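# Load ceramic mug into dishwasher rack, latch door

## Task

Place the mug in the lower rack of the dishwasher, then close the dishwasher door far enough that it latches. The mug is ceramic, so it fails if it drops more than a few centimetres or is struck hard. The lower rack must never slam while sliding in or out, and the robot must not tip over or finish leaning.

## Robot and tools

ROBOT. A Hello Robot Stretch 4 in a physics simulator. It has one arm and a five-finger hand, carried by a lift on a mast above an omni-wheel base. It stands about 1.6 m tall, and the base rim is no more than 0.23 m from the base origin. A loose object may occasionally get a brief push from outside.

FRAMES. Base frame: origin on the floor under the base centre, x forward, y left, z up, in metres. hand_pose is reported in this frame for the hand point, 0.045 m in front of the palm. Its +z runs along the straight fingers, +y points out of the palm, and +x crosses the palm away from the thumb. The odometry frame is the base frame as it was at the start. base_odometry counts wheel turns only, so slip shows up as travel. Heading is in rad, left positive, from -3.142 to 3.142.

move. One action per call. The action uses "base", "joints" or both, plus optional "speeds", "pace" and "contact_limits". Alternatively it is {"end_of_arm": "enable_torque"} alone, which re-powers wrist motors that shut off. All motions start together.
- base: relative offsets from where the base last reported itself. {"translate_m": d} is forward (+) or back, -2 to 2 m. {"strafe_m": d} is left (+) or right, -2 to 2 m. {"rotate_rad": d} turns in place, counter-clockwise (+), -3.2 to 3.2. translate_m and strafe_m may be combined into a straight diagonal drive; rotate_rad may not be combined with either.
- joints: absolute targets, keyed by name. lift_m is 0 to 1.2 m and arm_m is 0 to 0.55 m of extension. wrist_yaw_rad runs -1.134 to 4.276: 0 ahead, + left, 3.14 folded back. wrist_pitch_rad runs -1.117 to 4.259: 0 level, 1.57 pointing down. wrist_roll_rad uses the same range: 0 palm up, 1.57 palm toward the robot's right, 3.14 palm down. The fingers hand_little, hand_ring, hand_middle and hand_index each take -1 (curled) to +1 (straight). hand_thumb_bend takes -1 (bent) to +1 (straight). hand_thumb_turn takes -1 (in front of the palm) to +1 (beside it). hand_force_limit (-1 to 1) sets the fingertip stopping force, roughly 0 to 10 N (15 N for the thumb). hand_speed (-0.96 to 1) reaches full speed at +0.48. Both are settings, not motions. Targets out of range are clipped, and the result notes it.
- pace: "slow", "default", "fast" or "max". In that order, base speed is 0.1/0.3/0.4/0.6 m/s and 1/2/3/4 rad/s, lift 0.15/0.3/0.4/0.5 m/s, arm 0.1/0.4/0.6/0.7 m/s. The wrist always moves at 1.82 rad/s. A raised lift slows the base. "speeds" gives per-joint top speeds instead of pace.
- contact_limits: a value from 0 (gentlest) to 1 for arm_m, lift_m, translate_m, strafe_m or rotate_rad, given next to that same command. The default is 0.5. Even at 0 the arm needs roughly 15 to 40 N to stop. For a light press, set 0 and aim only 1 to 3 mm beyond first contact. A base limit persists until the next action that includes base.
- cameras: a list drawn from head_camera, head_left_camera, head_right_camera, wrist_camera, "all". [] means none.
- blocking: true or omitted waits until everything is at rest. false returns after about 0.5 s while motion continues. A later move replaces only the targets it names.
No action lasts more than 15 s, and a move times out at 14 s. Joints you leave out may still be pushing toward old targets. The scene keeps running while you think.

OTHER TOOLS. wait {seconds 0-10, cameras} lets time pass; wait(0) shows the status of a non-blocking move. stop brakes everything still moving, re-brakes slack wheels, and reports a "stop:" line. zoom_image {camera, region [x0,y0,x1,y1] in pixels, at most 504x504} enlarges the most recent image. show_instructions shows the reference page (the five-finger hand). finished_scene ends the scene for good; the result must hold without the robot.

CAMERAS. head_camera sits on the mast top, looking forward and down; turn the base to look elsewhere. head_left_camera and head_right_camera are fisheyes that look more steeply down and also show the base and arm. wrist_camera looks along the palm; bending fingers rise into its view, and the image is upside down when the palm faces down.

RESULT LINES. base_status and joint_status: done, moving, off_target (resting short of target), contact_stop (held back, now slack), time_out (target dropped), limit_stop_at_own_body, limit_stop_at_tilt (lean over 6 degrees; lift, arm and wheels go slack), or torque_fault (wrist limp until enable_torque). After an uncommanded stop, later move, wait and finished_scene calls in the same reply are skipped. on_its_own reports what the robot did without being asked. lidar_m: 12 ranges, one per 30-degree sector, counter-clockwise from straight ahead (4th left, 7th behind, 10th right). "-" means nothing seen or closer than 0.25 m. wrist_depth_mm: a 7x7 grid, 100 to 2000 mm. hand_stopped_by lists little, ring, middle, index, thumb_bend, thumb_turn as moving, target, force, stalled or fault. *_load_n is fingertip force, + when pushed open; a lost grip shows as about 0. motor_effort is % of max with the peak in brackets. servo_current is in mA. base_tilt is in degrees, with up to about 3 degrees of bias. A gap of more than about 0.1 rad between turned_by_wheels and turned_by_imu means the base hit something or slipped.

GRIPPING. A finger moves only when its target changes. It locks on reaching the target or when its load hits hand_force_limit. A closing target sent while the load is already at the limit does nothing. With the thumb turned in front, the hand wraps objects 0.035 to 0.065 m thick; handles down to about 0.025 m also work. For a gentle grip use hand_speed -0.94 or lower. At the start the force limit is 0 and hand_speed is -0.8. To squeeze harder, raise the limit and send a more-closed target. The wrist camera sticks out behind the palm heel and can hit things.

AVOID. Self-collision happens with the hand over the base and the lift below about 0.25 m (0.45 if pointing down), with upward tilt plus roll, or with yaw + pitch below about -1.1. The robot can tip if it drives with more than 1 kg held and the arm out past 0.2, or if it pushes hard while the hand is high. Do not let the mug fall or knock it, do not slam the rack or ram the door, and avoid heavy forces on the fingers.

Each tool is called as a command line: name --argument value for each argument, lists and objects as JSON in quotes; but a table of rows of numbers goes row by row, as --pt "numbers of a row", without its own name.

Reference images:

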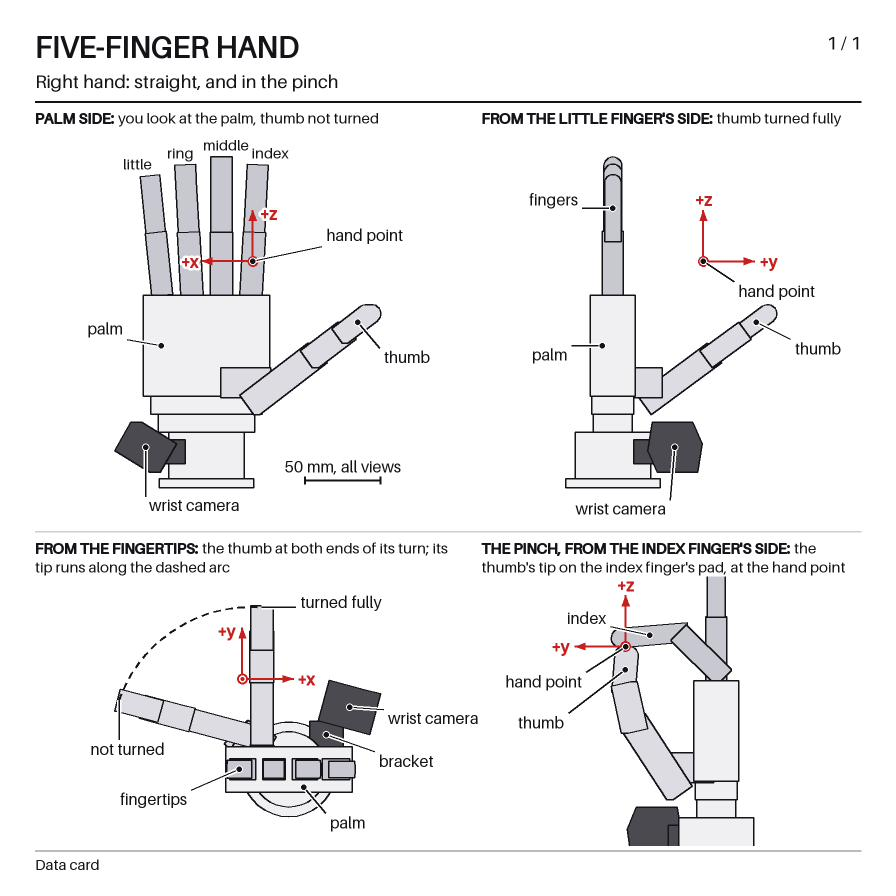

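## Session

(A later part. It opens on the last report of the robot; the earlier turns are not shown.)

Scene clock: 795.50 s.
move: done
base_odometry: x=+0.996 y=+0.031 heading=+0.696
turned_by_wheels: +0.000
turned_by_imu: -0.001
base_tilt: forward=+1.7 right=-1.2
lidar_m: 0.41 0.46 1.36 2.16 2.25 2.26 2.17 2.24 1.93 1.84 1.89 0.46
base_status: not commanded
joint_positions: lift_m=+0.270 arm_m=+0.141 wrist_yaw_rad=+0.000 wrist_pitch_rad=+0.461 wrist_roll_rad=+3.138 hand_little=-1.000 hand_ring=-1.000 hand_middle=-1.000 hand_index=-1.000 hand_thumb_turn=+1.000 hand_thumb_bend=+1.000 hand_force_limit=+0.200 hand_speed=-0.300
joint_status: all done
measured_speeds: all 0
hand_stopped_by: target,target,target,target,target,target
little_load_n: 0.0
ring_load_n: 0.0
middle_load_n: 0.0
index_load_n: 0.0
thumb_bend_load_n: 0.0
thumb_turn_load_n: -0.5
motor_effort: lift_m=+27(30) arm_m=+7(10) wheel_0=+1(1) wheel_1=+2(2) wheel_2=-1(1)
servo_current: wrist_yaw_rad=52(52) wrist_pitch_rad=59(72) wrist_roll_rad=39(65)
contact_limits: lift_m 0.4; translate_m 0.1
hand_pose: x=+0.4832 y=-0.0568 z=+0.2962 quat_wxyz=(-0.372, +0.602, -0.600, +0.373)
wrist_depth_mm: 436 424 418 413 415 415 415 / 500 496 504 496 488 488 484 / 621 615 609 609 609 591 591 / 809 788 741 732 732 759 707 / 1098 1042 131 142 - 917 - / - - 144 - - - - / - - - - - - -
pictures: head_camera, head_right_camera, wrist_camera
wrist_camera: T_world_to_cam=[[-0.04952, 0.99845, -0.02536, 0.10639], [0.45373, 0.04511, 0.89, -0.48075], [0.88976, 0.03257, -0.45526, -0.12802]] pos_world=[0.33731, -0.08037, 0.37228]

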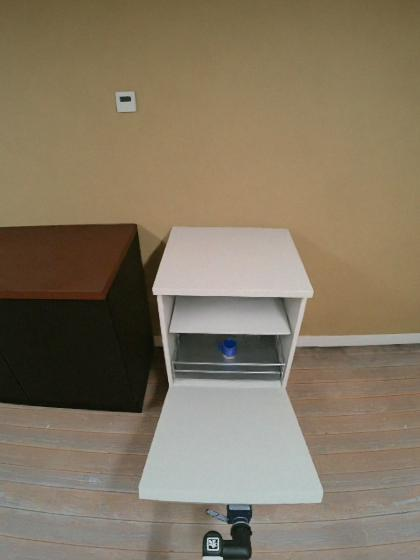

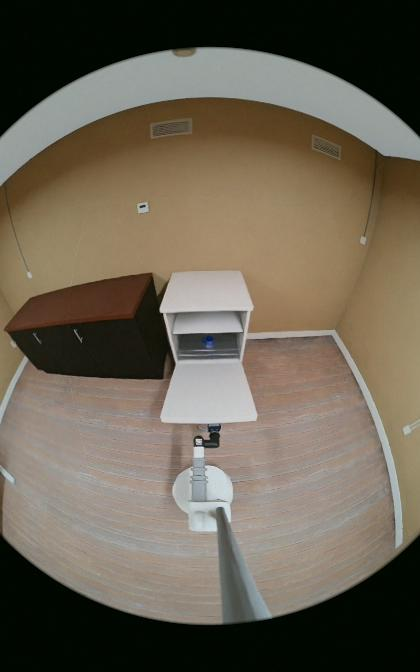

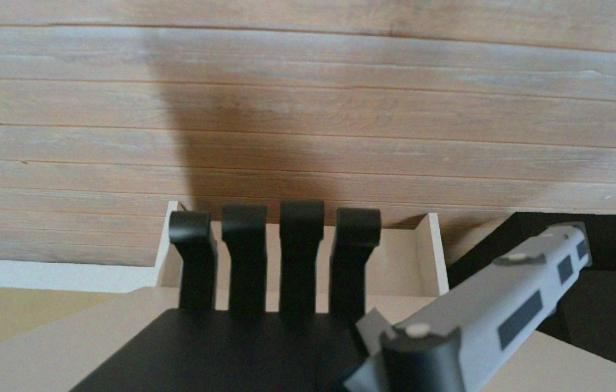

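move --joints '{"lift_m": 0.392, "arm_m": 0.192, "wrist_pitch_rad": 0.5}' --speeds '{"lift_m": 0.06, "arm_m": 0.026, "wrist_pitch_rad": 0.05}' --contact_limits '{"lift_m": 0.4}'

move --joints '{"lift_m": 0.523, "arm_m": 0.275, "wrist_pitch_rad": 0.7}' --speeds '{"lift_m": 0.06, "arm_m": 0.038, "wrist_pitch_rad": 0.09}' --contact_limits '{"lift_m": 0.4}' --cameras '["head_camera", "wrist_camera", "head_right_camera"]'

zoom_image --camera "head_camera" --region '[100, 220, 350, 560]'

Scene clock: 804.40 s.
move: done
base_odometry: x=+0.996 y=+0.031 heading=+0.696
turned_by_wheels: +0.000
turned_by_imu: -0.002
base_tilt: forward=+1.9 right=-1.2
lidar_m: 0.49 0.50 1.34 2.16 2.22 2.26 2.17 2.26 1.94 1.82 1.90 0.52
base_status: not commanded
joint_positions: lift_m=+0.391 arm_m=+0.192 wrist_yaw_rad=+0.000 wrist_pitch_rad=+0.508 wrist_roll_rad=+3.138 hand_little=-1.000 hand_ring=-1.000 hand_middle=-1.000 hand_index=-1.000 hand_thumb_turn=+1.000 hand_thumb_bend=+1.000 hand_force_limit=+0.200 hand_speed=-0.300
joint_status: all done
measured_speeds: all 0
hand_stopped_by: target,target,target,target,target,target
little_load_n: 0.0
ring_load_n: 0.0
middle_load_n: 0.0
index_load_n: 0.0
thumb_bend_load_n: 0.0
thumb_turn_load_n: 0.0
motor_effort: lift_m=+27(30) arm_m=+7(10) wheel_0=+1(1) wheel_1=+2(2) wheel_2=-1(1)
servo_current: wrist_yaw_rad=39(52) wrist_pitch_rad=52(98) wrist_roll_rad=39(52)
contact_limits: lift_m 0.4; translate_m 0.1
hand_pose: x=+0.5268 y=-0.0568 z=+0.4092 quat_wxyz=(-0.358, +0.611, -0.609, +0.359)
wrist_depth_mm: 559 544 535 535 530 535 530 / 640 640 627 621 621 621 615 / 768 768 768 768 768 750 750 / 991 976 866 866 891 917 - / 1205 1138 130 142 - - - / - - 144 145 - - - / - - - - - - -
pictures: none

Scene clock: 807.07 s.
move: done
base_odometry: x=+0.996 y=+0.031 heading=+0.696
turned_by_wheels: +0.000
turned_by_imu: -0.001
base_tilt: forward=+1.7 right=-1.2
lidar_m: 0.55 0.59 1.34 2.17 2.22 2.26 2.14 2.25 1.93 1.79 1.91 0.58
base_status: not commanded
joint_positions: lift_m=+0.522 arm_m=+0.275 wrist_yaw_rad=+0.000 wrist_pitch_rad=+0.706 wrist_roll_rad=+3.138 hand_little=-1.000 hand_ring=-1.000 hand_middle=-1.000 hand_index=-1.000 hand_thumb_turn=+1.000 hand_thumb_bend=+1.000 hand_force_limit=+0.200 hand_speed=-0.300
joint_status: all done
measured_speeds: all 0
hand_stopped_by: target,target,target,target,target,target
little_load_n: 0.0
ring_load_n: 0.0
middle_load_n: 0.5
index_load_n: 0.0
thumb_bend_load_n: 0.0
thumb_turn_load_n: 0.0
motor_effort: lift_m=+27(29) arm_m=+7(9) wheel_0=+1(1) wheel_1=+2(2) wheel_2=-1(1)
servo_current: wrist_yaw_rad=39(52) wrist_pitch_rad=46(78) wrist_roll_rad=26(59)
contact_limits: lift_m 0.4; translate_m 0.1
hand_pose: x=+0.5750 y=-0.0568 z=+0.5111 quat_wxyz=(-0.296, +0.643, -0.641, +0.297)
wrist_depth_mm: 627 603 615 609 609 615 615 / 691 699 691 676 691 683 676 / 798 788 788 788 798 788 788 / 931 917 866 891 878 917 - / 1138 1060 130 143 - 976 - / - - 143 145 - - - / - - - - - - -
pictures: head_camera, head_right_camera, wrist_camera
wrist_camera: T_world_to_cam=[[-0.05427, 0.99845, -0.01251, 0.11254], [0.65624, 0.04511, 0.75321, -0.76023], [0.7526, 0.03267, -0.65767, 0.07042]] pos_world=[0.452, -0.08037, 0.62033]

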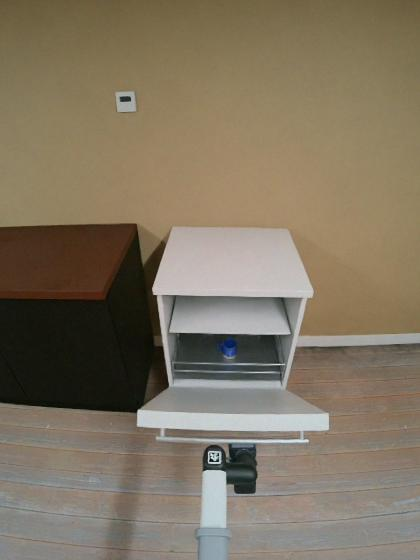

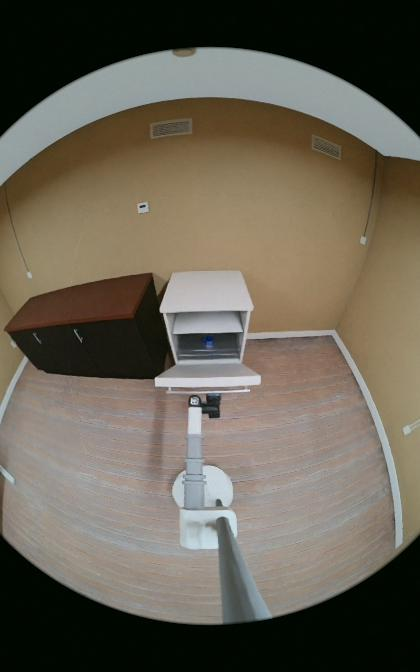

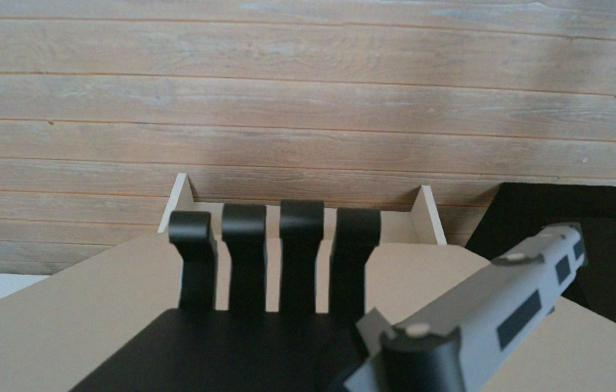

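Scaled by 1.482 from the camera's image (finer frame: 1200x1600).

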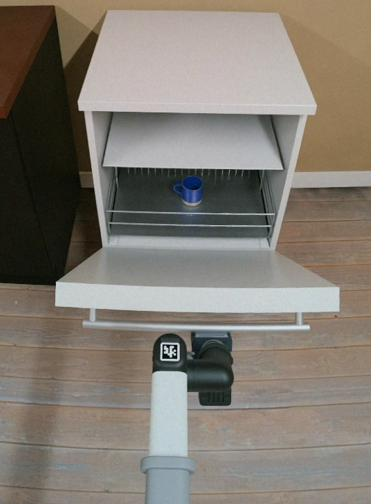

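move --joints '{"lift_m": 0.634, "arm_m": 0.382, "wrist_pitch_rad": 0.9}' --speeds '{"lift_m": 0.05, "arm_m": 0.048, "wrist_pitch_rad": 0.09}' --contact_limits '{"lift_m": 0.4}' --cameras '["head_camera"]'

move --joints '{"lift_m": 0.695, "arm_m": 0.46, "wrist_pitch_rad": 1.03}' --speeds '{"lift_m": 0.05, "arm_m": 0.064, "wrist_pitch_rad": 0.11}' --contact_limits '{"lift_m": 0.4}' --cameras '["head_camera", "wrist_camera", "head_right_camera"]'

zoom_image --camera "head_camera" --region '[100, 220, 350, 560]'

Scene clock: 820.23 s.
move: done
base_odometry: x=+0.996 y=+0.031 heading=+0.696
turned_by_wheels: +0.000
turned_by_imu: -0.002
base_tilt: forward=+1.8 right=-1.2
lidar_m: 0.65 0.73 1.36 2.16 2.22 2.27 2.15 2.28 1.90 1.83 1.89 0.69
base_status: not commanded
joint_positions: lift_m=+0.634 arm_m=+0.382 wrist_yaw_rad=-0.001 wrist_pitch_rad=+0.906 wrist_roll_rad=+3.138 hand_little=-1.000 hand_ring=-1.000 hand_middle=-1.000 hand_index=-1.000 hand_thumb_turn=+1.000 hand_thumb_bend=+1.000 hand_force_limit=+0.200 hand_speed=-0.300
joint_status: all done
measured_speeds: all 0
hand_stopped_by: target,target,target,target,target,target
little_load_n: -0.5
ring_load_n: 0.5
middle_load_n: 0.5
index_load_n: 0.0
thumb_bend_load_n: 0.0
thumb_turn_load_n: 0.0
motor_effort: lift_m=+26(29) arm_m=+8(10) wheel_0=+1(1) wheel_1=+2(2) wheel_2=-1(2)
servo_current: wrist_yaw_rad=46(59) wrist_pitch_rad=39(65) wrist_roll_rad=59(59)
contact_limits: lift_m 0.4; translate_m 0.1
hand_pose: x=+0.6419 y=-0.0569 z=+0.6003 quat_wxyz=(-0.230, +0.669, -0.667, +0.231)
wrist_depth_mm: 691 683 676 668 691 683 691 / 750 741 741 741 741 750 741 / 820 809 820 831 831 831 820 / 904 917 891 891 904 904 904 / 1025 960 130 142 - 1008 - / - - 143 144 - - - / - - - - - - -

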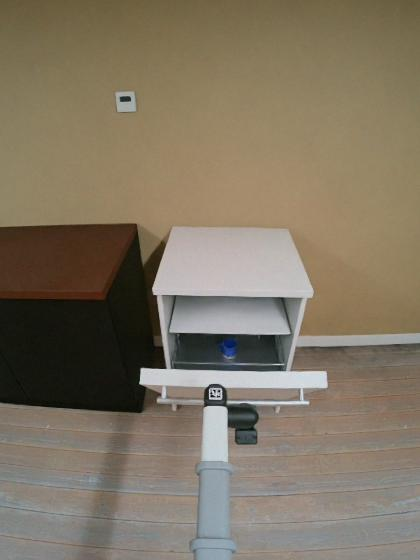

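Scene clock: 821.90 s.
move: done
base_odometry: x=+0.996 y=+0.031 heading=+0.696
turned_by_wheels: +0.000
turned_by_imu: -0.001
base_tilt: forward=+1.8 right=-1.3
lidar_m: 0.71 0.80 1.38 2.15 2.22 2.27 2.16 2.26 1.91 1.82 1.88 0.76
base_status: not commanded
joint_positions: lift_m=+0.695 arm_m=+0.460 wrist_yaw_rad=-0.001 wrist_pitch_rad=+1.036 wrist_roll_rad=+3.138 hand_little=-1.000 hand_ring=-1.000 hand_middle=-1.000 hand_index=-1.000 hand_thumb_turn=+1.000 hand_thumb_bend=+1.000 hand_force_limit=+0.200 hand_speed=-0.300
joint_status: all done
measured_speeds: all 0
hand_stopped_by: target,target,target,target,target,target
little_load_n: 0.0
ring_load_n: 0.0
middle_load_n: 0.0
index_load_n: 0.0
thumb_bend_load_n: 0.0
thumb_turn_load_n: 0.0
motor_effort: lift_m=+26(28) arm_m=+8(10) wheel_0=+1(1) wheel_1=+2(2) wheel_2=-2(2)
servo_current: wrist_yaw_rad=26(52) wrist_pitch_rad=52(78) wrist_roll_rad=39(65)
contact_limits: lift_m 0.4; translate_m 0.1
hand_pose: x=+0.6916 y=-0.0569 z=+0.6516 quat_wxyz=(-0.186, +0.683, -0.681, +0.187)
wrist_depth_mm: 732 723 715 723 732 723 723 / 778 778 778 778 778 778 778 / 842 842 842 854 831 831 842 / 904 904 917 891 904 891 904 / 1008 960 130 143 - 960 - / - - 143 145 - - - / - - - - - - -
pictures: head_camera, head_right_camera, wrist_camera
wrist_camera: T_world_to_cam=[[-0.05451, 0.9985, 0.00578, 0.10884], [0.86474, 0.04431, 0.50025, -0.92197], [0.49924, 0.03226, -0.86586, 0.38588]] pos_world=[0.61056, -0.08027, 0.7947]

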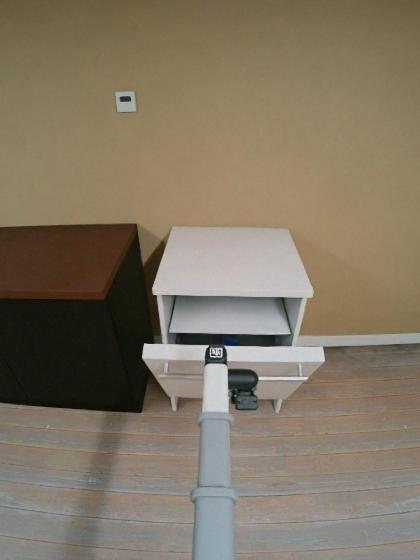

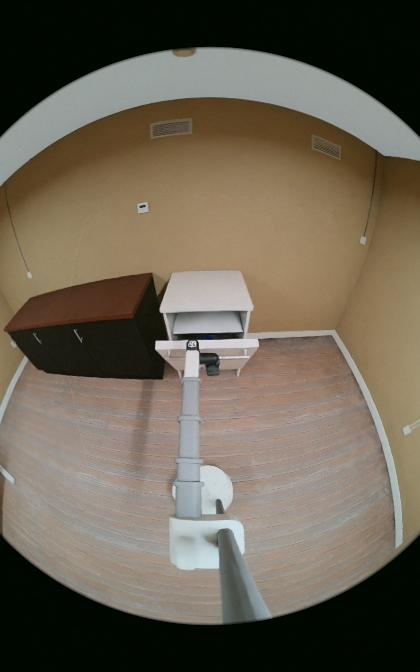

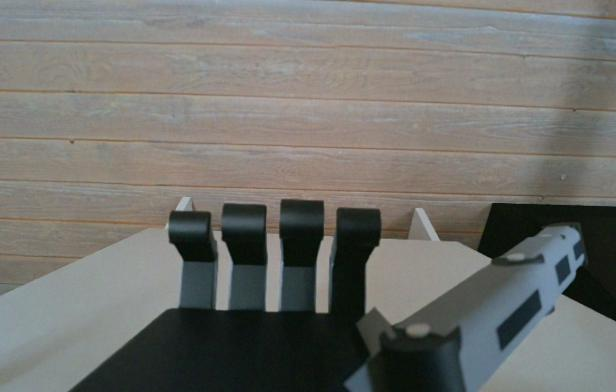

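Scaled by 1.482 from the camera's image (finer frame: 1200x1600).

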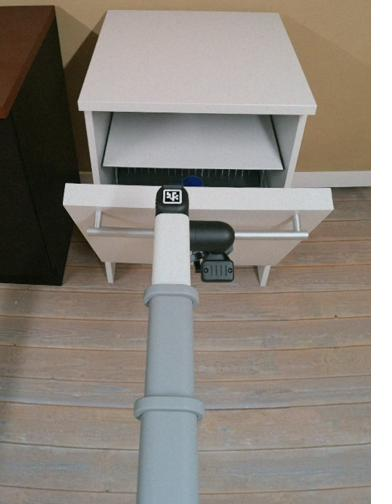

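move --base '{"translate_m": 0.05}' --joints '{"lift_m": 0.722, "wrist_pitch_rad": 1.1}' --speeds '{"lift_m": 0.05, "wrist_pitch_rad": 0.14}' --pace "slow" --contact_limits '{"translate_m": 0.2, "lift_m": 0.4}'

move --base '{"translate_m": 0.08}' --joints '{"lift_m": 0.765, "wrist_pitch_rad": 1.17}' --speeds '{"lift_m": 0.05, "wrist_pitch_rad": 0.09}' --pace "slow" --contact_limits '{"translate_m": 0.2, "lift_m": 0.4}' --cameras '["head_camera", "wrist_camera", "head_right_camera"]'

zoom_image --camera "head_camera" --region '[100, 220, 350, 560]'

Scene clock: 832.60 s.
move: done
base_odometry: x=+1.035 y=+0.062 heading=+0.696
turned_by_wheels: +0.000
turned_by_imu: -0.002
base_tilt: forward=+1.7 right=-1.2
lidar_m: 0.70 0.79 1.29 2.19 2.20 2.30 2.23 2.29 1.93 1.82 1.90 0.75
base_status: done
joint_positions: lift_m=+0.722 arm_m=+0.460 wrist_yaw_rad=-0.001 wrist_pitch_rad=+1.107 wrist_roll_rad=+3.138 hand_little=-1.000 hand_ring=-1.000 hand_middle=-1.000 hand_index=-1.000 hand_thumb_turn=+1.000 hand_thumb_bend=+1.000 hand_force_limit=+0.200 hand_speed=-0.300
joint_status: all done
measured_speeds: all 0
hand_stopped_by: target,target,target,target,target,target
little_load_n: 0.0
ring_load_n: 0.0
middle_load_n: 0.0
index_load_n: 0.0
thumb_bend_load_n: 0.0
thumb_turn_load_n: -0.5
motor_effort: lift_m=+25(28) arm_m=+8(8) wheel_0=+1(5) wheel_1=+3(6) wheel_2=-5(10)
servo_current: wrist_yaw_rad=39(46) wrist_pitch_rad=46(65) wrist_roll_rad=39(59)
contact_limits: lift_m 0.4; translate_m 0.2
hand_pose: x=+0.6757 y=-0.0569 z=+0.6748 quat_wxyz=(-0.162, +0.689, -0.687, +0.163)
wrist_depth_mm: 750 741 759 750 759 750 759 / 798 798 798 788 809 788 809 / 831 842 866 854 842 854 866 / 904 904 891 891 904 917 931 / 976 946 130 144 - 960 - / - - 143 145 - - - / - - - - - - -
pictures: none

Scene clock: 834.67 s.
move: done
base_odometry: x=+1.096 y=+0.114 heading=+0.696
turned_by_wheels: +0.000
turned_by_imu: -0.001
base_tilt: forward=+1.8 right=-1.2
lidar_m: 0.69 0.79 1.19 2.22 2.22 2.40 2.30 2.37 1.91 1.83 1.91 0.73
base_status: done
joint_positions: lift_m=+0.765 arm_m=+0.460 wrist_yaw_rad=-0.001 wrist_pitch_rad=+1.177 wrist_roll_rad=+3.138 hand_little=-1.000 hand_ring=-1.000 hand_middle=-1.000 hand_index=-1.000 hand_thumb_turn=+1.000 hand_thumb_bend=+1.000 hand_force_limit=+0.200 hand_speed=-0.300
joint_status: all done
measured_speeds: all 0
hand_stopped_by: target,target,target,target,target,target
little_load_n: 0.0
ring_load_n: 0.0
middle_load_n: 0.0
index_load_n: 0.0
thumb_bend_load_n: 0.0
thumb_turn_load_n: 0.0
motor_effort: lift_m=+24(28) arm_m=+7(8) wheel_0=+1(5) wheel_1=+3(5) wheel_2=-4(10)
servo_current: wrist_yaw_rad=39(46) wrist_pitch_rad=46(78) wrist_roll_rad=33(52)
contact_limits: lift_m 0.4; translate_m 0.2
hand_pose: x=+0.6599 y=-0.0568 z=+0.7153 quat_wxyz=(-0.138, +0.694, -0.693, +0.139)
wrist_depth_mm: 788 788 778 778 798 809 798 / 820 831 831 842 842 854 842 / 854 878 891 904 878 878 891 / 904 917 931 931 917 931 917 / 976 - 130 142 - - - / - - 143 145 - - - / - - - - - - -
pictures: head_camera, head_right_camera, wrist_camera
wrist_camera: T_world_to_cam=[[-0.053, 0.9985, 0.01356, 0.10016], [0.92658, 0.04411, 0.37349, -0.87652], [0.37233, 0.03236, -0.92754, 0.58481]] pos_world=[0.59974, -0.08027, 0.86845]

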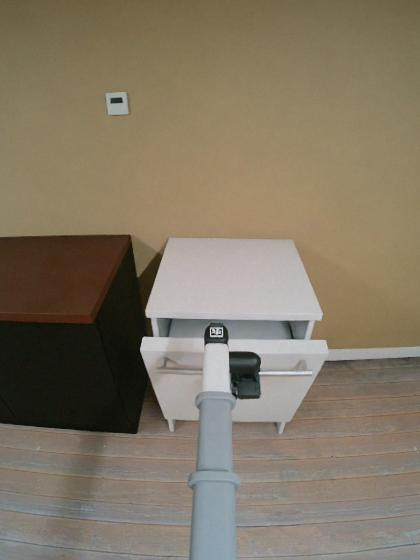

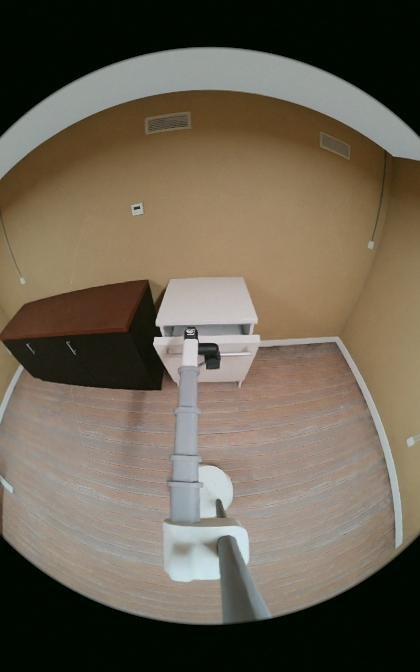

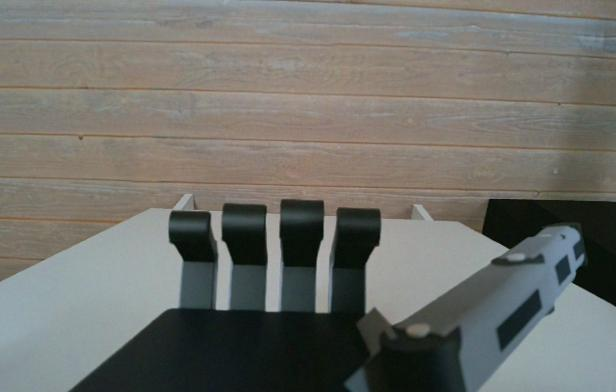

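Scaled by 1.482 from the camera's image (finer frame: 1200x1600).

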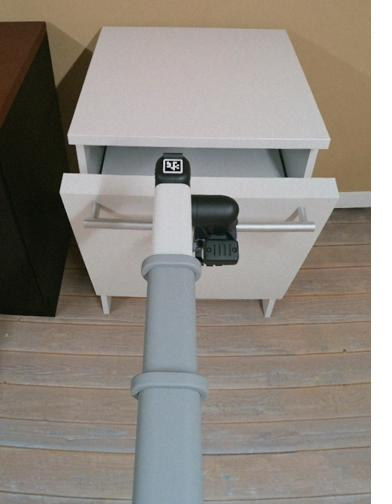

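move --joints '{"lift_m": 0.70, "arm_m": 0.473, "wrist_pitch_rad": 1.3}' --speeds '{"lift_m": 0.05, "arm_m": 0.01, "wrist_pitch_rad": 0.1}' --contact_limits '{"lift_m": 0.2, "arm_m": 0.2}' --cameras '["head_camera", "head_left_camera"]'

zoom_image --camera "head_camera" --region '[100, 270, 350, 470]'

Scene clock: 868.23 s.
move: done
base_odometry: x=+1.096 y=+0.114 heading=+0.696
turned_by_wheels: +0.000
turned_by_imu: -0.001
base_tilt: forward=+1.8 right=-1.2
lidar_m: 0.67 0.80 1.19 2.21 2.21 2.41 2.28 2.38 1.91 1.83 1.90 0.74
base_status: not commanded
joint_positions: lift_m=+0.700 arm_m=+0.473 wrist_yaw_rad=-0.001 wrist_pitch_rad=+1.299 wrist_roll_rad=+3.138 hand_little=-1.000 hand_ring=-1.000 hand_middle=-1.000 hand_index=-1.000 hand_thumb_turn=+1.000 hand_thumb_bend=+1.000 hand_force_limit=+0.200 hand_speed=-0.300
joint_status: all done
measured_speeds: all 0
hand_stopped_by: target,target,target,target,target,target
little_load_n: 0.0
ring_load_n: 0.5
middle_load_n: 0.5
index_load_n: 0.0
thumb_bend_load_n: 0.0
thumb_turn_load_n: 0.0
motor_effort: lift_m=+17(22) arm_m=+6(9) wheel_0=+1(2) wheel_1=+3(3) wheel_2=-1(4)
servo_current: wrist_yaw_rad=46(52) wrist_pitch_rad=33(72) wrist_roll_rad=52(52)
contact_limits: arm_m 0.2; lift_m 0.2; translate_m 0.2
hand_pose: x=+0.6450 y=-0.0568 z=+0.6490 quat_wxyz=(-0.096, +0.701, -0.700, +0.096)
wrist_depth_mm: 741 741 750 750 759 759 768 / 759 778 768 778 778 798 788 / 798 788 798 809 831 831 820 / 842 831 831 842 842 866 854 / 854 866 133 147 - 891 - / 891 - 144 145 - - - / - - - - - - -

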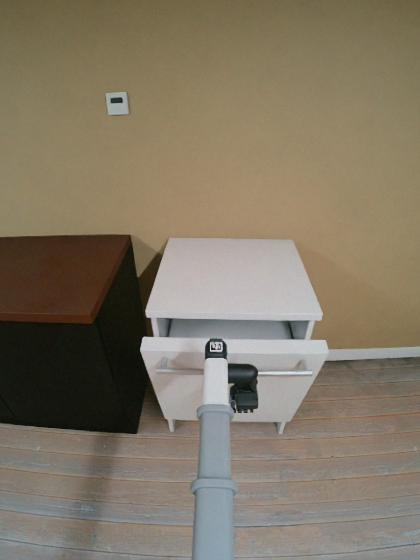

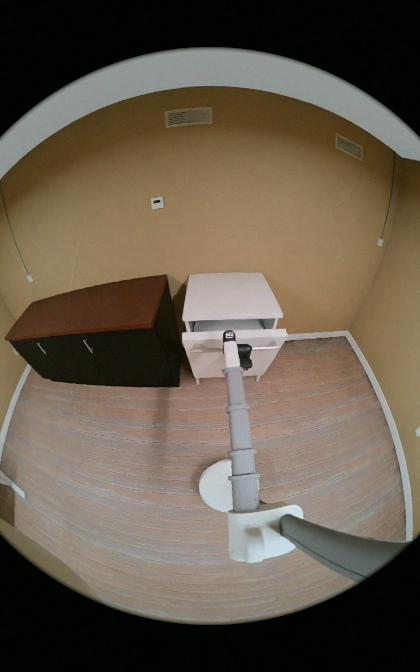

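Scaled by 2.016 from the camera's image (finer frame: 1200x1600).

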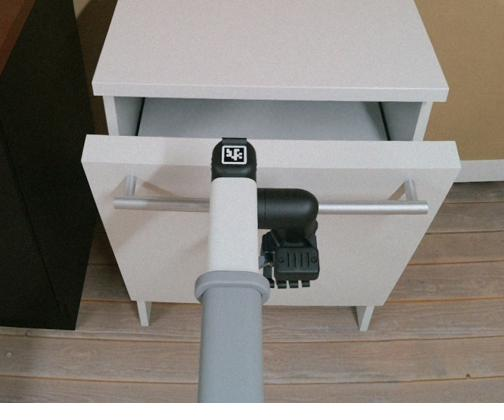

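move --joints '{"lift_m": 0.64, "wrist_pitch_rad": 1.45}' --speeds '{"lift_m": 0.06, "wrist_pitch_rad": 0.15}' --contact_limits '{"lift_m": 0.2}' --cameras '["head_camera", "head_left_camera", "head_right_camera"]'

zoom_image --camera "head_camera" --region '[100, 270, 350, 470]'

Scene clock: 873.60 s.
move: done
base_odometry: x=+1.096 y=+0.114 heading=+0.696
turned_by_wheels: +0.000
turned_by_imu: -0.001
base_tilt: forward=+1.9 right=-1.2
lidar_m: 0.69 0.79 1.19 2.21 2.22 2.40 2.30 2.38 1.92 1.82 1.85 0.72
base_status: not commanded
joint_positions: lift_m=+0.640 arm_m=+0.473 wrist_yaw_rad=-0.001 wrist_pitch_rad=+1.449 wrist_roll_rad=+3.138 hand_little=-1.000 hand_ring=-1.000 hand_middle=-1.000 hand_index=-1.000 hand_thumb_turn=+1.000 hand_thumb_bend=+1.000 hand_force_limit=+0.200 hand_speed=-0.300
joint_status: all done
measured_speeds: all 0
hand_stopped_by: target,target,target,target,target,target
little_load_n: 0.0
ring_load_n: 0.0
middle_load_n: 0.0
index_load_n: 0.0
thumb_bend_load_n: 0.0
thumb_turn_load_n: 0.0
motor_effort: lift_m=+17(17) arm_m=+6(6) wheel_0=+1(2) wheel_1=+3(3) wheel_2=-1(1)
servo_current: wrist_yaw_rad=39(52) wrist_pitch_rad=33(72) wrist_roll_rad=33(46)
contact_limits: arm_m 0.2; lift_m 0.2; translate_m 0.2
hand_pose: x=+0.6108 y=-0.0568 z=+0.5914 quat_wxyz=(-0.043, +0.707, -0.705, +0.043)
wrist_depth_mm: 707 715 715 732 732 741 732 / 723 732 741 741 741 750 759 / 732 750 741 750 778 768 759 / 750 750 741 759 759 788 778 / 759 768 134 147 788 778 - / 768 778 143 145 798 - - / 778 - - - - - -

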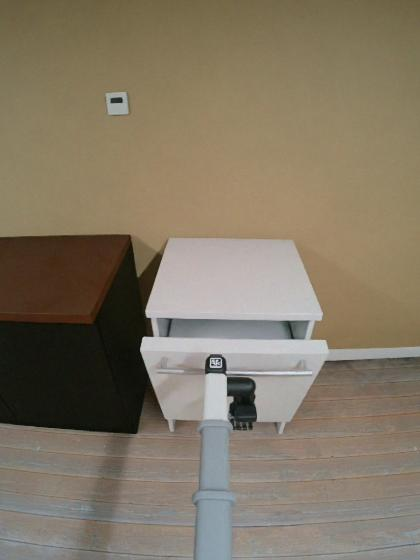

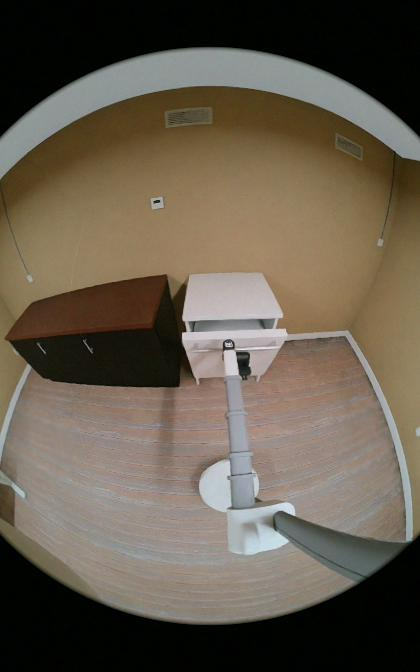

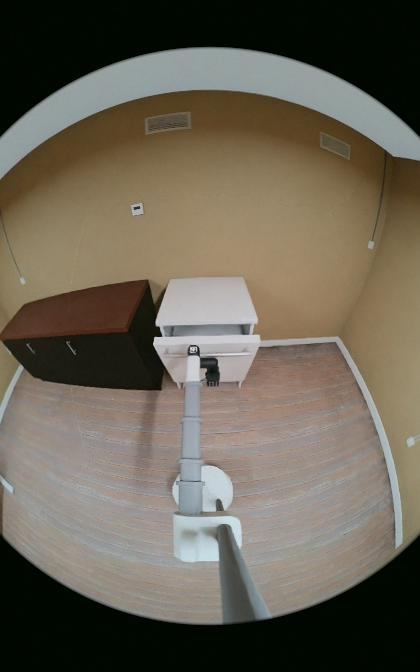

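Scaled by 2.016 from the camera's image (finer frame: 1200x1600).

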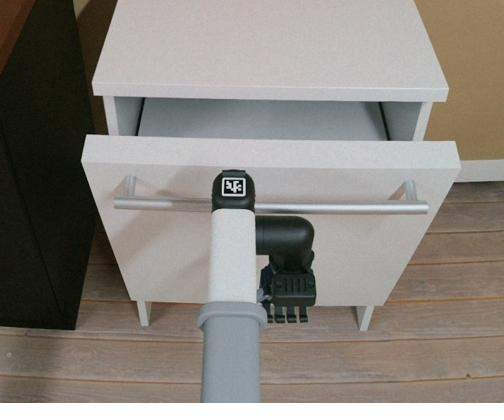

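move --base '{"translate_m": 0.08}' --joints '{"lift_m": 0.655}' --speeds '{"lift_m": 0.05}' --pace "slow" --contact_limits '{"translate_m": 0.2, "lift_m": 0.3}' --cameras '["head_camera", "head_left_camera", "head_right_camera"]'

zoom_image --camera "head_camera" --region '[100, 270, 350, 470]'

Scene clock: 881.50 s.
move: done
base_odometry: x=+1.157 y=+0.165 heading=+0.696
turned_by_wheels: +0.000
turned_by_imu: -0.002
base_tilt: forward=+1.8 right=-1.1
lidar_m: 0.69 0.76 1.06 2.57 2.23 2.48 2.38 2.48 1.92 1.82 1.90 0.70
base_status: done
joint_positions: lift_m=+0.655 arm_m=+0.473 wrist_yaw_rad=-0.002 wrist_pitch_rad=+1.451 wrist_roll_rad=+3.138 hand_little=-1.000 hand_ring=-1.000 hand_middle=-1.000 hand_index=-1.000 hand_thumb_turn=+1.000 hand_thumb_bend=+1.000 hand_force_limit=+0.200 hand_speed=-0.300
joint_status: all done
measured_speeds: all 0
hand_stopped_by: target,target,target,target,target,target
little_load_n: 0.0
ring_load_n: 0.0
middle_load_n: 0.0
index_load_n: 0.0
thumb_bend_load_n: 0.0
thumb_turn_load_n: 0.0
motor_effort: lift_m=+23(25) arm_m=+6(6) wheel_0=+1(6) wheel_1=+3(7) wheel_2=-4(10)
servo_current: wrist_yaw_rad=39(52) wrist_pitch_rad=33(46) wrist_roll_rad=39(52)
contact_limits: arm_m 0.2; lift_m 0.3; translate_m 0.2
hand_pose: x=+0.6103 y=-0.0568 z=+0.6060 quat_wxyz=(-0.042, +0.706, -0.705, +0.042)
wrist_depth_mm: 723 741 741 759 750 750 759 / 741 741 750 759 759 750 768 / 759 759 759 759 768 788 788 / 768 768 768 778 778 778 798 / 778 759 134 147 798 809 - / 788 - 144 145 - - - / - - - - - - -

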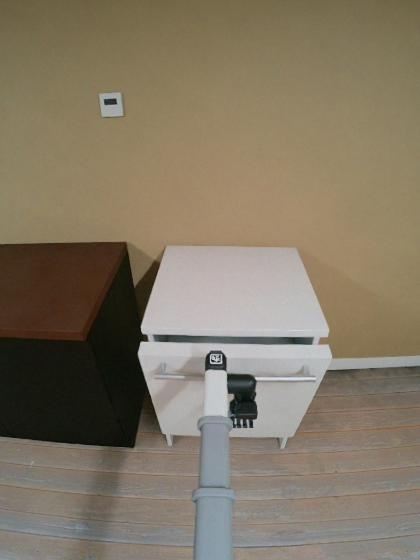

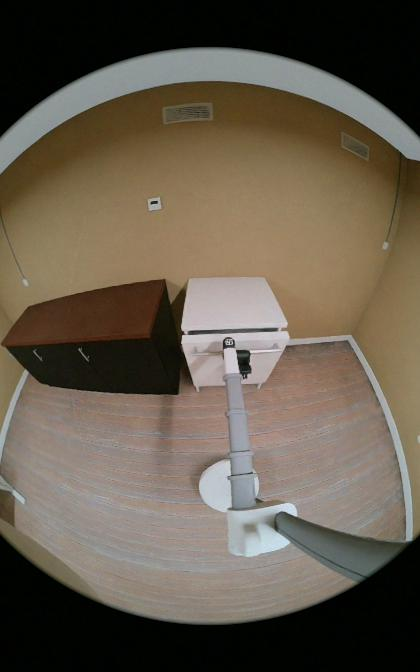

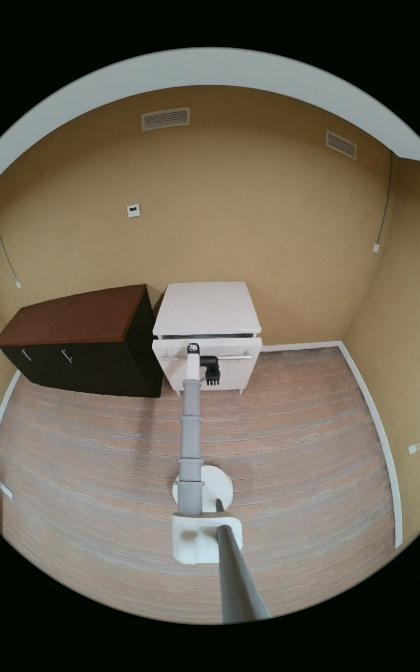

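Scaled by 2.016 from the camera's image (finer frame: 1200x1600).

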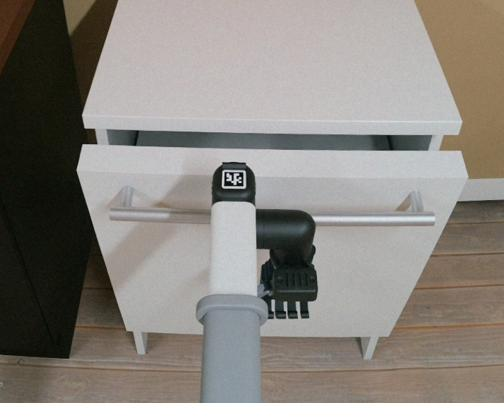

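move --base '{"translate_m": 0.05}' --joints '{"lift_m": 0.665}' --speeds '{"lift_m": 0.05}' --pace "slow" --contact_limits '{"translate_m": 0.2, "lift_m": 0.3}' --cameras '["head_camera"]'

zoom_image --camera "head_camera" --region '[100, 270, 350, 470]'

Scene clock: 887.67 s.
move: done
base_odometry: x=+1.196 y=+0.197 heading=+0.696
turned_by_wheels: +0.000
turned_by_imu: -0.002
base_tilt: forward=+1.8 right=-1.2
lidar_m: 0.67 0.76 1.00 2.83 2.25 2.53 2.41 2.54 1.92 1.82 1.89 0.69
base_status: done
joint_positions: lift_m=+0.665 arm_m=+0.473 wrist_yaw_rad=-0.002 wrist_pitch_rad=+1.451 wrist_roll_rad=+3.138 hand_little=-1.000 hand_ring=-1.000 hand_middle=-1.000 hand_index=-1.000 hand_thumb_turn=+1.000 hand_thumb_bend=+1.000 hand_force_limit=+0.200 hand_speed=-0.300
joint_status: all done
measured_speeds: all 0
hand_stopped_by: target,target,target,target,target,target
little_load_n: 0.0
ring_load_n: 0.0
middle_load_n: 0.0
index_load_n: 0.0
thumb_bend_load_n: 0.0
thumb_turn_load_n: 0.0
motor_effort: lift_m=+23(27) arm_m=+6(6) wheel_0=+1(6) wheel_1=+3(7) wheel_2=-5(10)
servo_current: wrist_yaw_rad=39(52) wrist_pitch_rad=39(52) wrist_roll_rad=33(52)
contact_limits: arm_m 0.2; lift_m 0.3; translate_m 0.2
hand_pose: x=+0.6103 y=-0.0568 z=+0.6159 quat_wxyz=(-0.042, +0.706, -0.705, +0.042)
wrist_depth_mm: 732 759 750 759 759 759 778 / 741 750 759 759 778 788 778 / 750 759 778 768 778 778 788 / 778 788 778 788 788 798 809 / 778 778 130 147 809 809 - / - - 144 145 - - - / - - - - - - -

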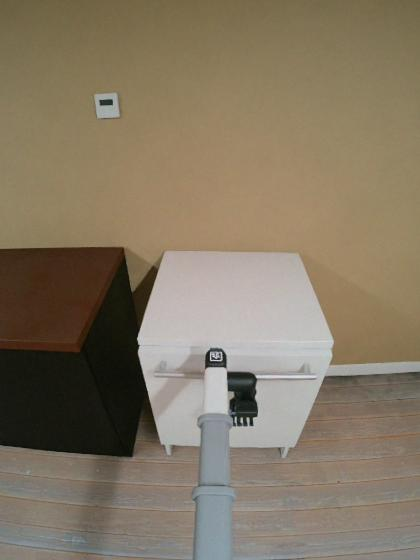

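Scaled by 2.016 from the camera's image (finer frame: 1200x1600).

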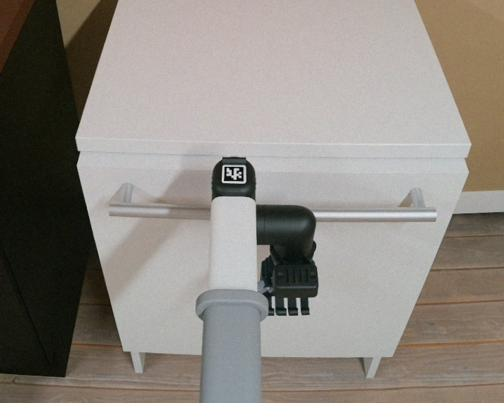

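move --joints '{"arm_m": 0.548}' --speeds '{"arm_m": 0.03}' --contact_limits '{"arm_m": 0.3}' --cameras '["head_camera"]'

zoom_image --camera "head_camera" --region '[100, 270, 350, 470]'

Scene clock: 891.87 s.
move: contact_stop
base_odometry: x=+1.196 y=+0.197 heading=+0.696
turned_by_wheels: +0.000
turned_by_imu: -0.001
base_tilt: forward=+1.7 right=-1.2
lidar_m: 0.70 0.78 1.00 2.82 2.23 2.54 2.43 2.57 1.91 1.82 1.91 0.72
base_status: not commanded
joint_positions: lift_m=+0.665 arm_m=+0.498 wrist_yaw_rad=-0.008 wrist_pitch_rad=+1.453 wrist_roll_rad=+3.138 hand_little=-1.000 hand_ring=-1.000 hand_middle=-1.000 hand_index=-1.000 hand_thumb_turn=+1.000 hand_thumb_bend=+1.000 hand_force_limit=+0.200 hand_speed=-0.300
joint_status: arm_m contact_stop (moved +0.025 of +0.075)
measured_speeds: all 0
hand_stopped_by: target,target,target,target,target,target
little_load_n: 0.0
ring_load_n: 0.0
middle_load_n: 0.0
index_load_n: 0.0
thumb_bend_load_n: 0.0
thumb_turn_load_n: 0.0
on_its_own: arm_m is slack since a contact_stop (your +0.548 is given up)
motor_effort: lift_m=+21(23) arm_m=+0(20) wheel_0=+2(6) wheel_1=+3(5) wheel_2=-5(12)
servo_current: wrist_yaw_rad=59(59) wrist_pitch_rad=39(52) wrist_roll_rad=39(46)
contact_limits: arm_m 0.3; lift_m 0.3; translate_m 0.2
hand_pose: x=+0.6341 y=-0.0565 z=+0.6161 quat_wxyz=(-0.041, +0.704, -0.708, +0.042)
wrist_depth_mm: 732 750 750 768 759 768 768 / 750 759 768 759 768 778 778 / 768 768 768 778 778 788 798 / 778 778 768 778 778 798 809 / 778 778 130 143 - 809 - / - - 143 145 - - - / - - - - - - -

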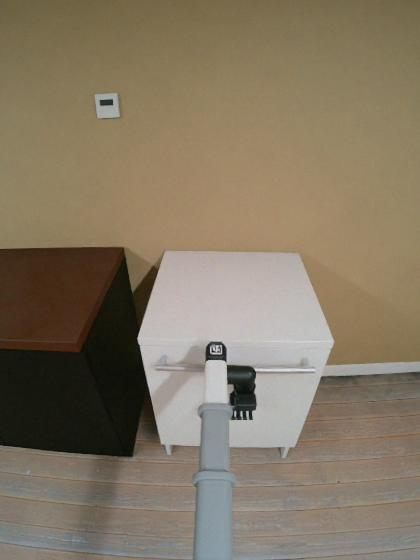

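Scaled by 2.016 from the camera's image (finer frame: 1200x1600).

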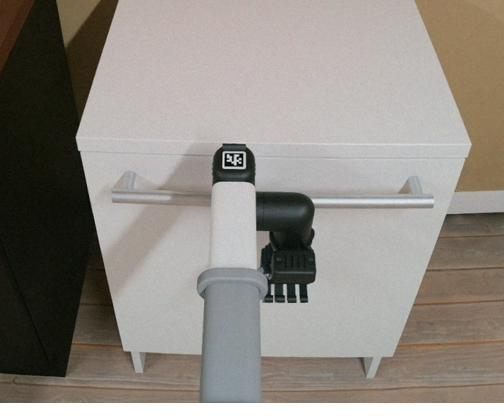

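move --joints '{"arm_m": 0.52}' --speeds '{"arm_m": 0.03}' --contact_limits '{"arm_m": 0.6}' --cameras '["head_camera"]'

zoom_image --camera "head_camera" --region '[120, 320, 350, 420]'

Scene clock: 897.50 s.
move: contact_stop
base_odometry: x=+1.196 y=+0.197 heading=+0.695
turned_by_wheels: -0.001
turned_by_imu: +0.004
base_tilt: forward=+1.8 right=-1.2
lidar_m: 0.70 0.78 1.03 2.61 2.23 2.56 2.43 2.56 1.89 1.84 1.92 0.72
base_status: not commanded
joint_positions: lift_m=+0.665 arm_m=+0.499 wrist_yaw_rad=-0.011 wrist_pitch_rad=+1.454 wrist_roll_rad=+3.138 hand_little=-1.000 hand_ring=-1.000 hand_middle=-1.000 hand_index=-1.000 hand_thumb_turn=+1.000 hand_thumb_bend=+1.000 hand_force_limit=+0.200 hand_speed=-0.300
joint_status: arm_m contact_stop (moved +0.001 of +0.022)
measured_speeds: all 0
hand_stopped_by: target,target,target,target,target,target
little_load_n: 0.0
ring_load_n: 0.0
middle_load_n: 0.0
index_load_n: 0.0
thumb_bend_load_n: 0.0
thumb_turn_load_n: 0.0
on_its_own: arm_m is slack since a contact_stop (your +0.520 is given up)
motor_effort: lift_m=+21(22) arm_m=+0(23) wheel_0=-4(5) wheel_1=+1(6) wheel_2=-9(22)
servo_current: wrist_yaw_rad=65(72) wrist_pitch_rad=46(52) wrist_roll_rad=39(52)
contact_limits: arm_m 0.6; lift_m 0.3; translate_m 0.2
hand_pose: x=+0.6350 y=-0.0564 z=+0.6162 quat_wxyz=(-0.041, +0.703, -0.709, +0.042)
wrist_depth_mm: 741 759 741 741 768 750 759 / 750 759 759 759 778 768 788 / 759 768 778 778 778 788 788 / 768 778 788 778 788 788 798 / 778 778 130 143 - 798 - / - - 144 145 - - - / - - - - - - -

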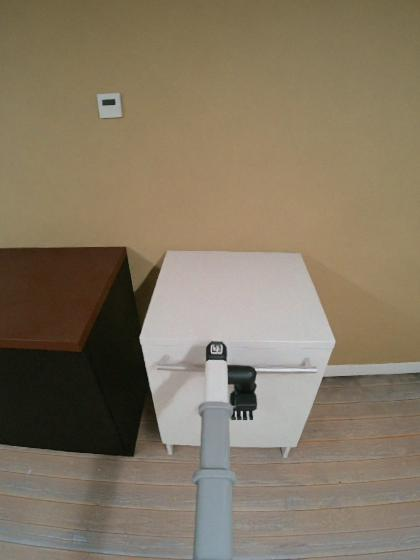

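Scaled by 2.191 from the camera's image (finer frame: 1200x1600).

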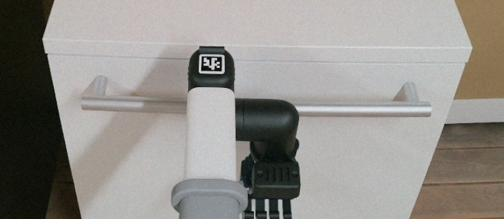

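move --joints '{"arm_m": 0.2}' --speeds '{"arm_m": 0.15}' --cameras '["head_camera"]'

zoom_image --camera "head_camera" --region '[120, 320, 350, 480]'

move --joints '{"lift_m": 0.6, "wrist_pitch_rad": 0.0, "wrist_roll_rad": 1.57}' --cameras '["wrist_camera", "head_camera"]'

zoom_image --camera "wrist_camera" --region '[0, 0, 504, 392]'

Scene clock: 907.73 s.
move: done
base_odometry: x=+1.196 y=+0.197 heading=+0.696
turned_by_wheels: +0.001
turned_by_imu: +0.000
base_tilt: forward=+1.7 right=-1.2
lidar_m: 0.69 0.79 1.01 2.62 2.25 2.58 2.43 2.56 1.91 1.82 1.90 0.70
base_status: not commanded
joint_positions: lift_m=+0.665 arm_m=+0.200 wrist_yaw_rad=-0.002 wrist_pitch_rad=+1.451 wrist_roll_rad=+3.138 hand_little=-1.000 hand_ring=-1.000 hand_middle=-1.000 hand_index=-1.000 hand_thumb_turn=+1.000 hand_thumb_bend=+1.000 hand_force_limit=+0.200 hand_speed=-0.300
joint_status: all done
measured_speeds: all 0
hand_stopped_by: target,target,target,target,target,target
little_load_n: 0.0
ring_load_n: 0.0
middle_load_n: 0.0
index_load_n: 0.0
thumb_bend_load_n: 0.0
thumb_turn_load_n: 0.0
motor_effort: lift_m=+22(22) arm_m=-6(8) wheel_0=-1(4) wheel_1=+2(2) wheel_2=+1(9)
servo_current: wrist_yaw_rad=39(65) wrist_pitch_rad=39(52) wrist_roll_rad=39(52)
contact_limits: lift_m 0.3; translate_m 0.2
hand_pose: x=+0.3374 y=-0.0567 z=+0.6161 quat_wxyz=(-0.042, +0.706, -0.705, +0.042)
wrist_depth_mm: 741 732 750 544 544 778 768 / 759 759 759 654 715 768 768 / 759 759 778 778 768 778 788 / 778 778 778 778 778 788 798 / 778 788 134 147 809 809 - / 798 788 143 145 809 - - / 820 - - - - - -

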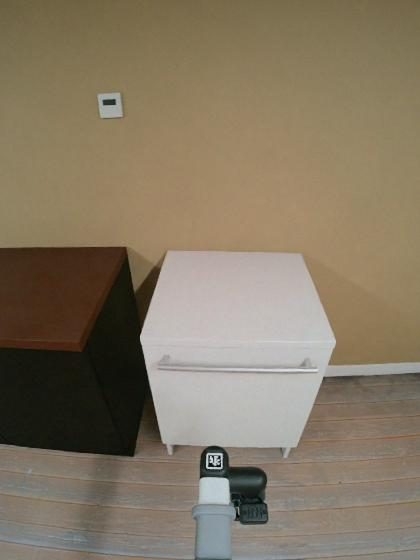

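Scaled by 2.191 from the camera's image (finer frame: 1200x1600).

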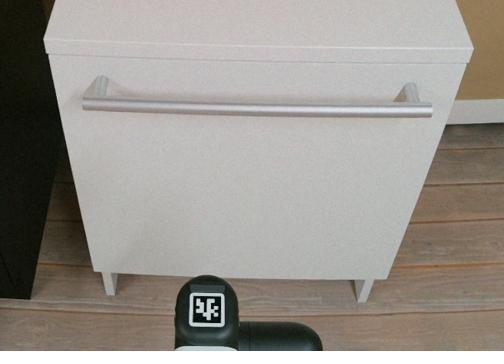

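Scene clock: 909.27 s.
move: done
base_odometry: x=+1.196 y=+0.197 heading=+0.696
turned_by_wheels: +0.000
turned_by_imu: +0.000
base_tilt: forward=+1.7 right=-1.2
lidar_m: 0.69 0.79 1.00 2.63 2.22 2.54 2.41 2.55 1.90 1.82 1.85 0.72
base_status: not commanded
joint_positions: lift_m=+0.600 arm_m=+0.200 wrist_yaw_rad=-0.002 wrist_pitch_rad=+0.009 wrist_roll_rad=+1.574 hand_little=-1.000 hand_ring=-1.000 hand_middle=-1.000 hand_index=-1.000 hand_thumb_turn=+1.000 hand_thumb_bend=+1.000 hand_force_limit=+0.200 hand_speed=-0.300
joint_status: all done
measured_speeds: all 0
hand_stopped_by: target,target,target,target,target,target
little_load_n: 0.0
ring_load_n: 0.0
middle_load_n: 0.5
index_load_n: 0.0
thumb_bend_load_n: 0.0
thumb_turn_load_n: 0.0
motor_effort: lift_m=+17(21) arm_m=-6(6) wheel_0=-1(2) wheel_1=+2(2) wheel_2=+1(1)
servo_current: wrist_yaw_rad=46(52) wrist_pitch_rad=52(169) wrist_roll_rad=39(124)
contact_limits: translate_m 0.2
hand_pose: x=+0.5918 y=-0.1480 z=+0.7455 quat_wxyz=(+0.000, +0.710, -0.002, +0.704)
wrist_depth_mm: - 317 270 - - - - / - 317 272 - - - - / - 317 319 - - - - / - 314 265 - - - - / - 315 130 143 - - - / - 317 144 145 - - - / - - - - - - -
pictures: head_camera, wrist_camera
wrist_camera: T_world_to_cam=[[-0.04245, -0.03792, -0.99838, 0.78191], [0.0124, 0.99918, -0.03848, 0.16884], [0.99902, -0.01402, -0.04194, -0.39687]] pos_world=[0.42758, -0.14461, 0.77049]

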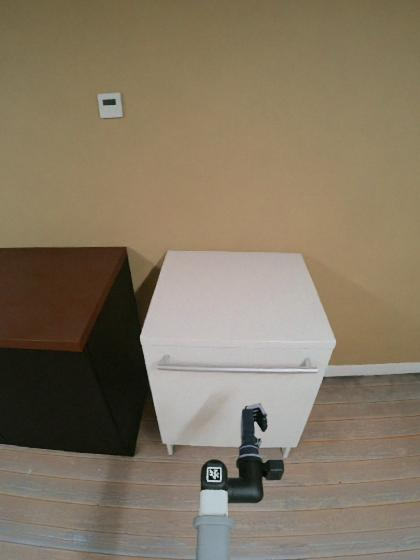

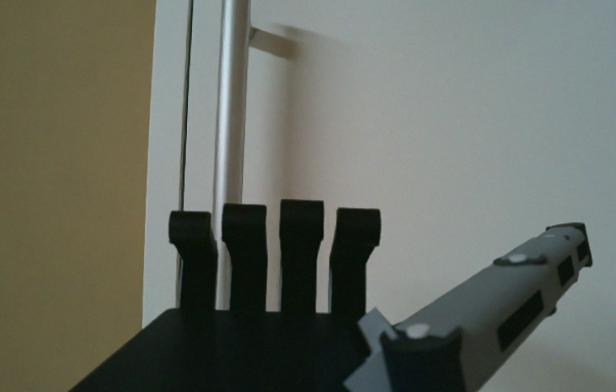

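Scaled by 1.000.

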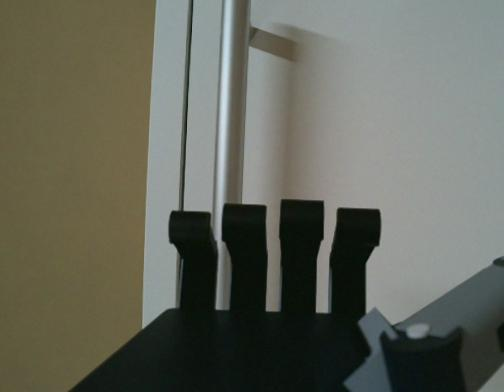

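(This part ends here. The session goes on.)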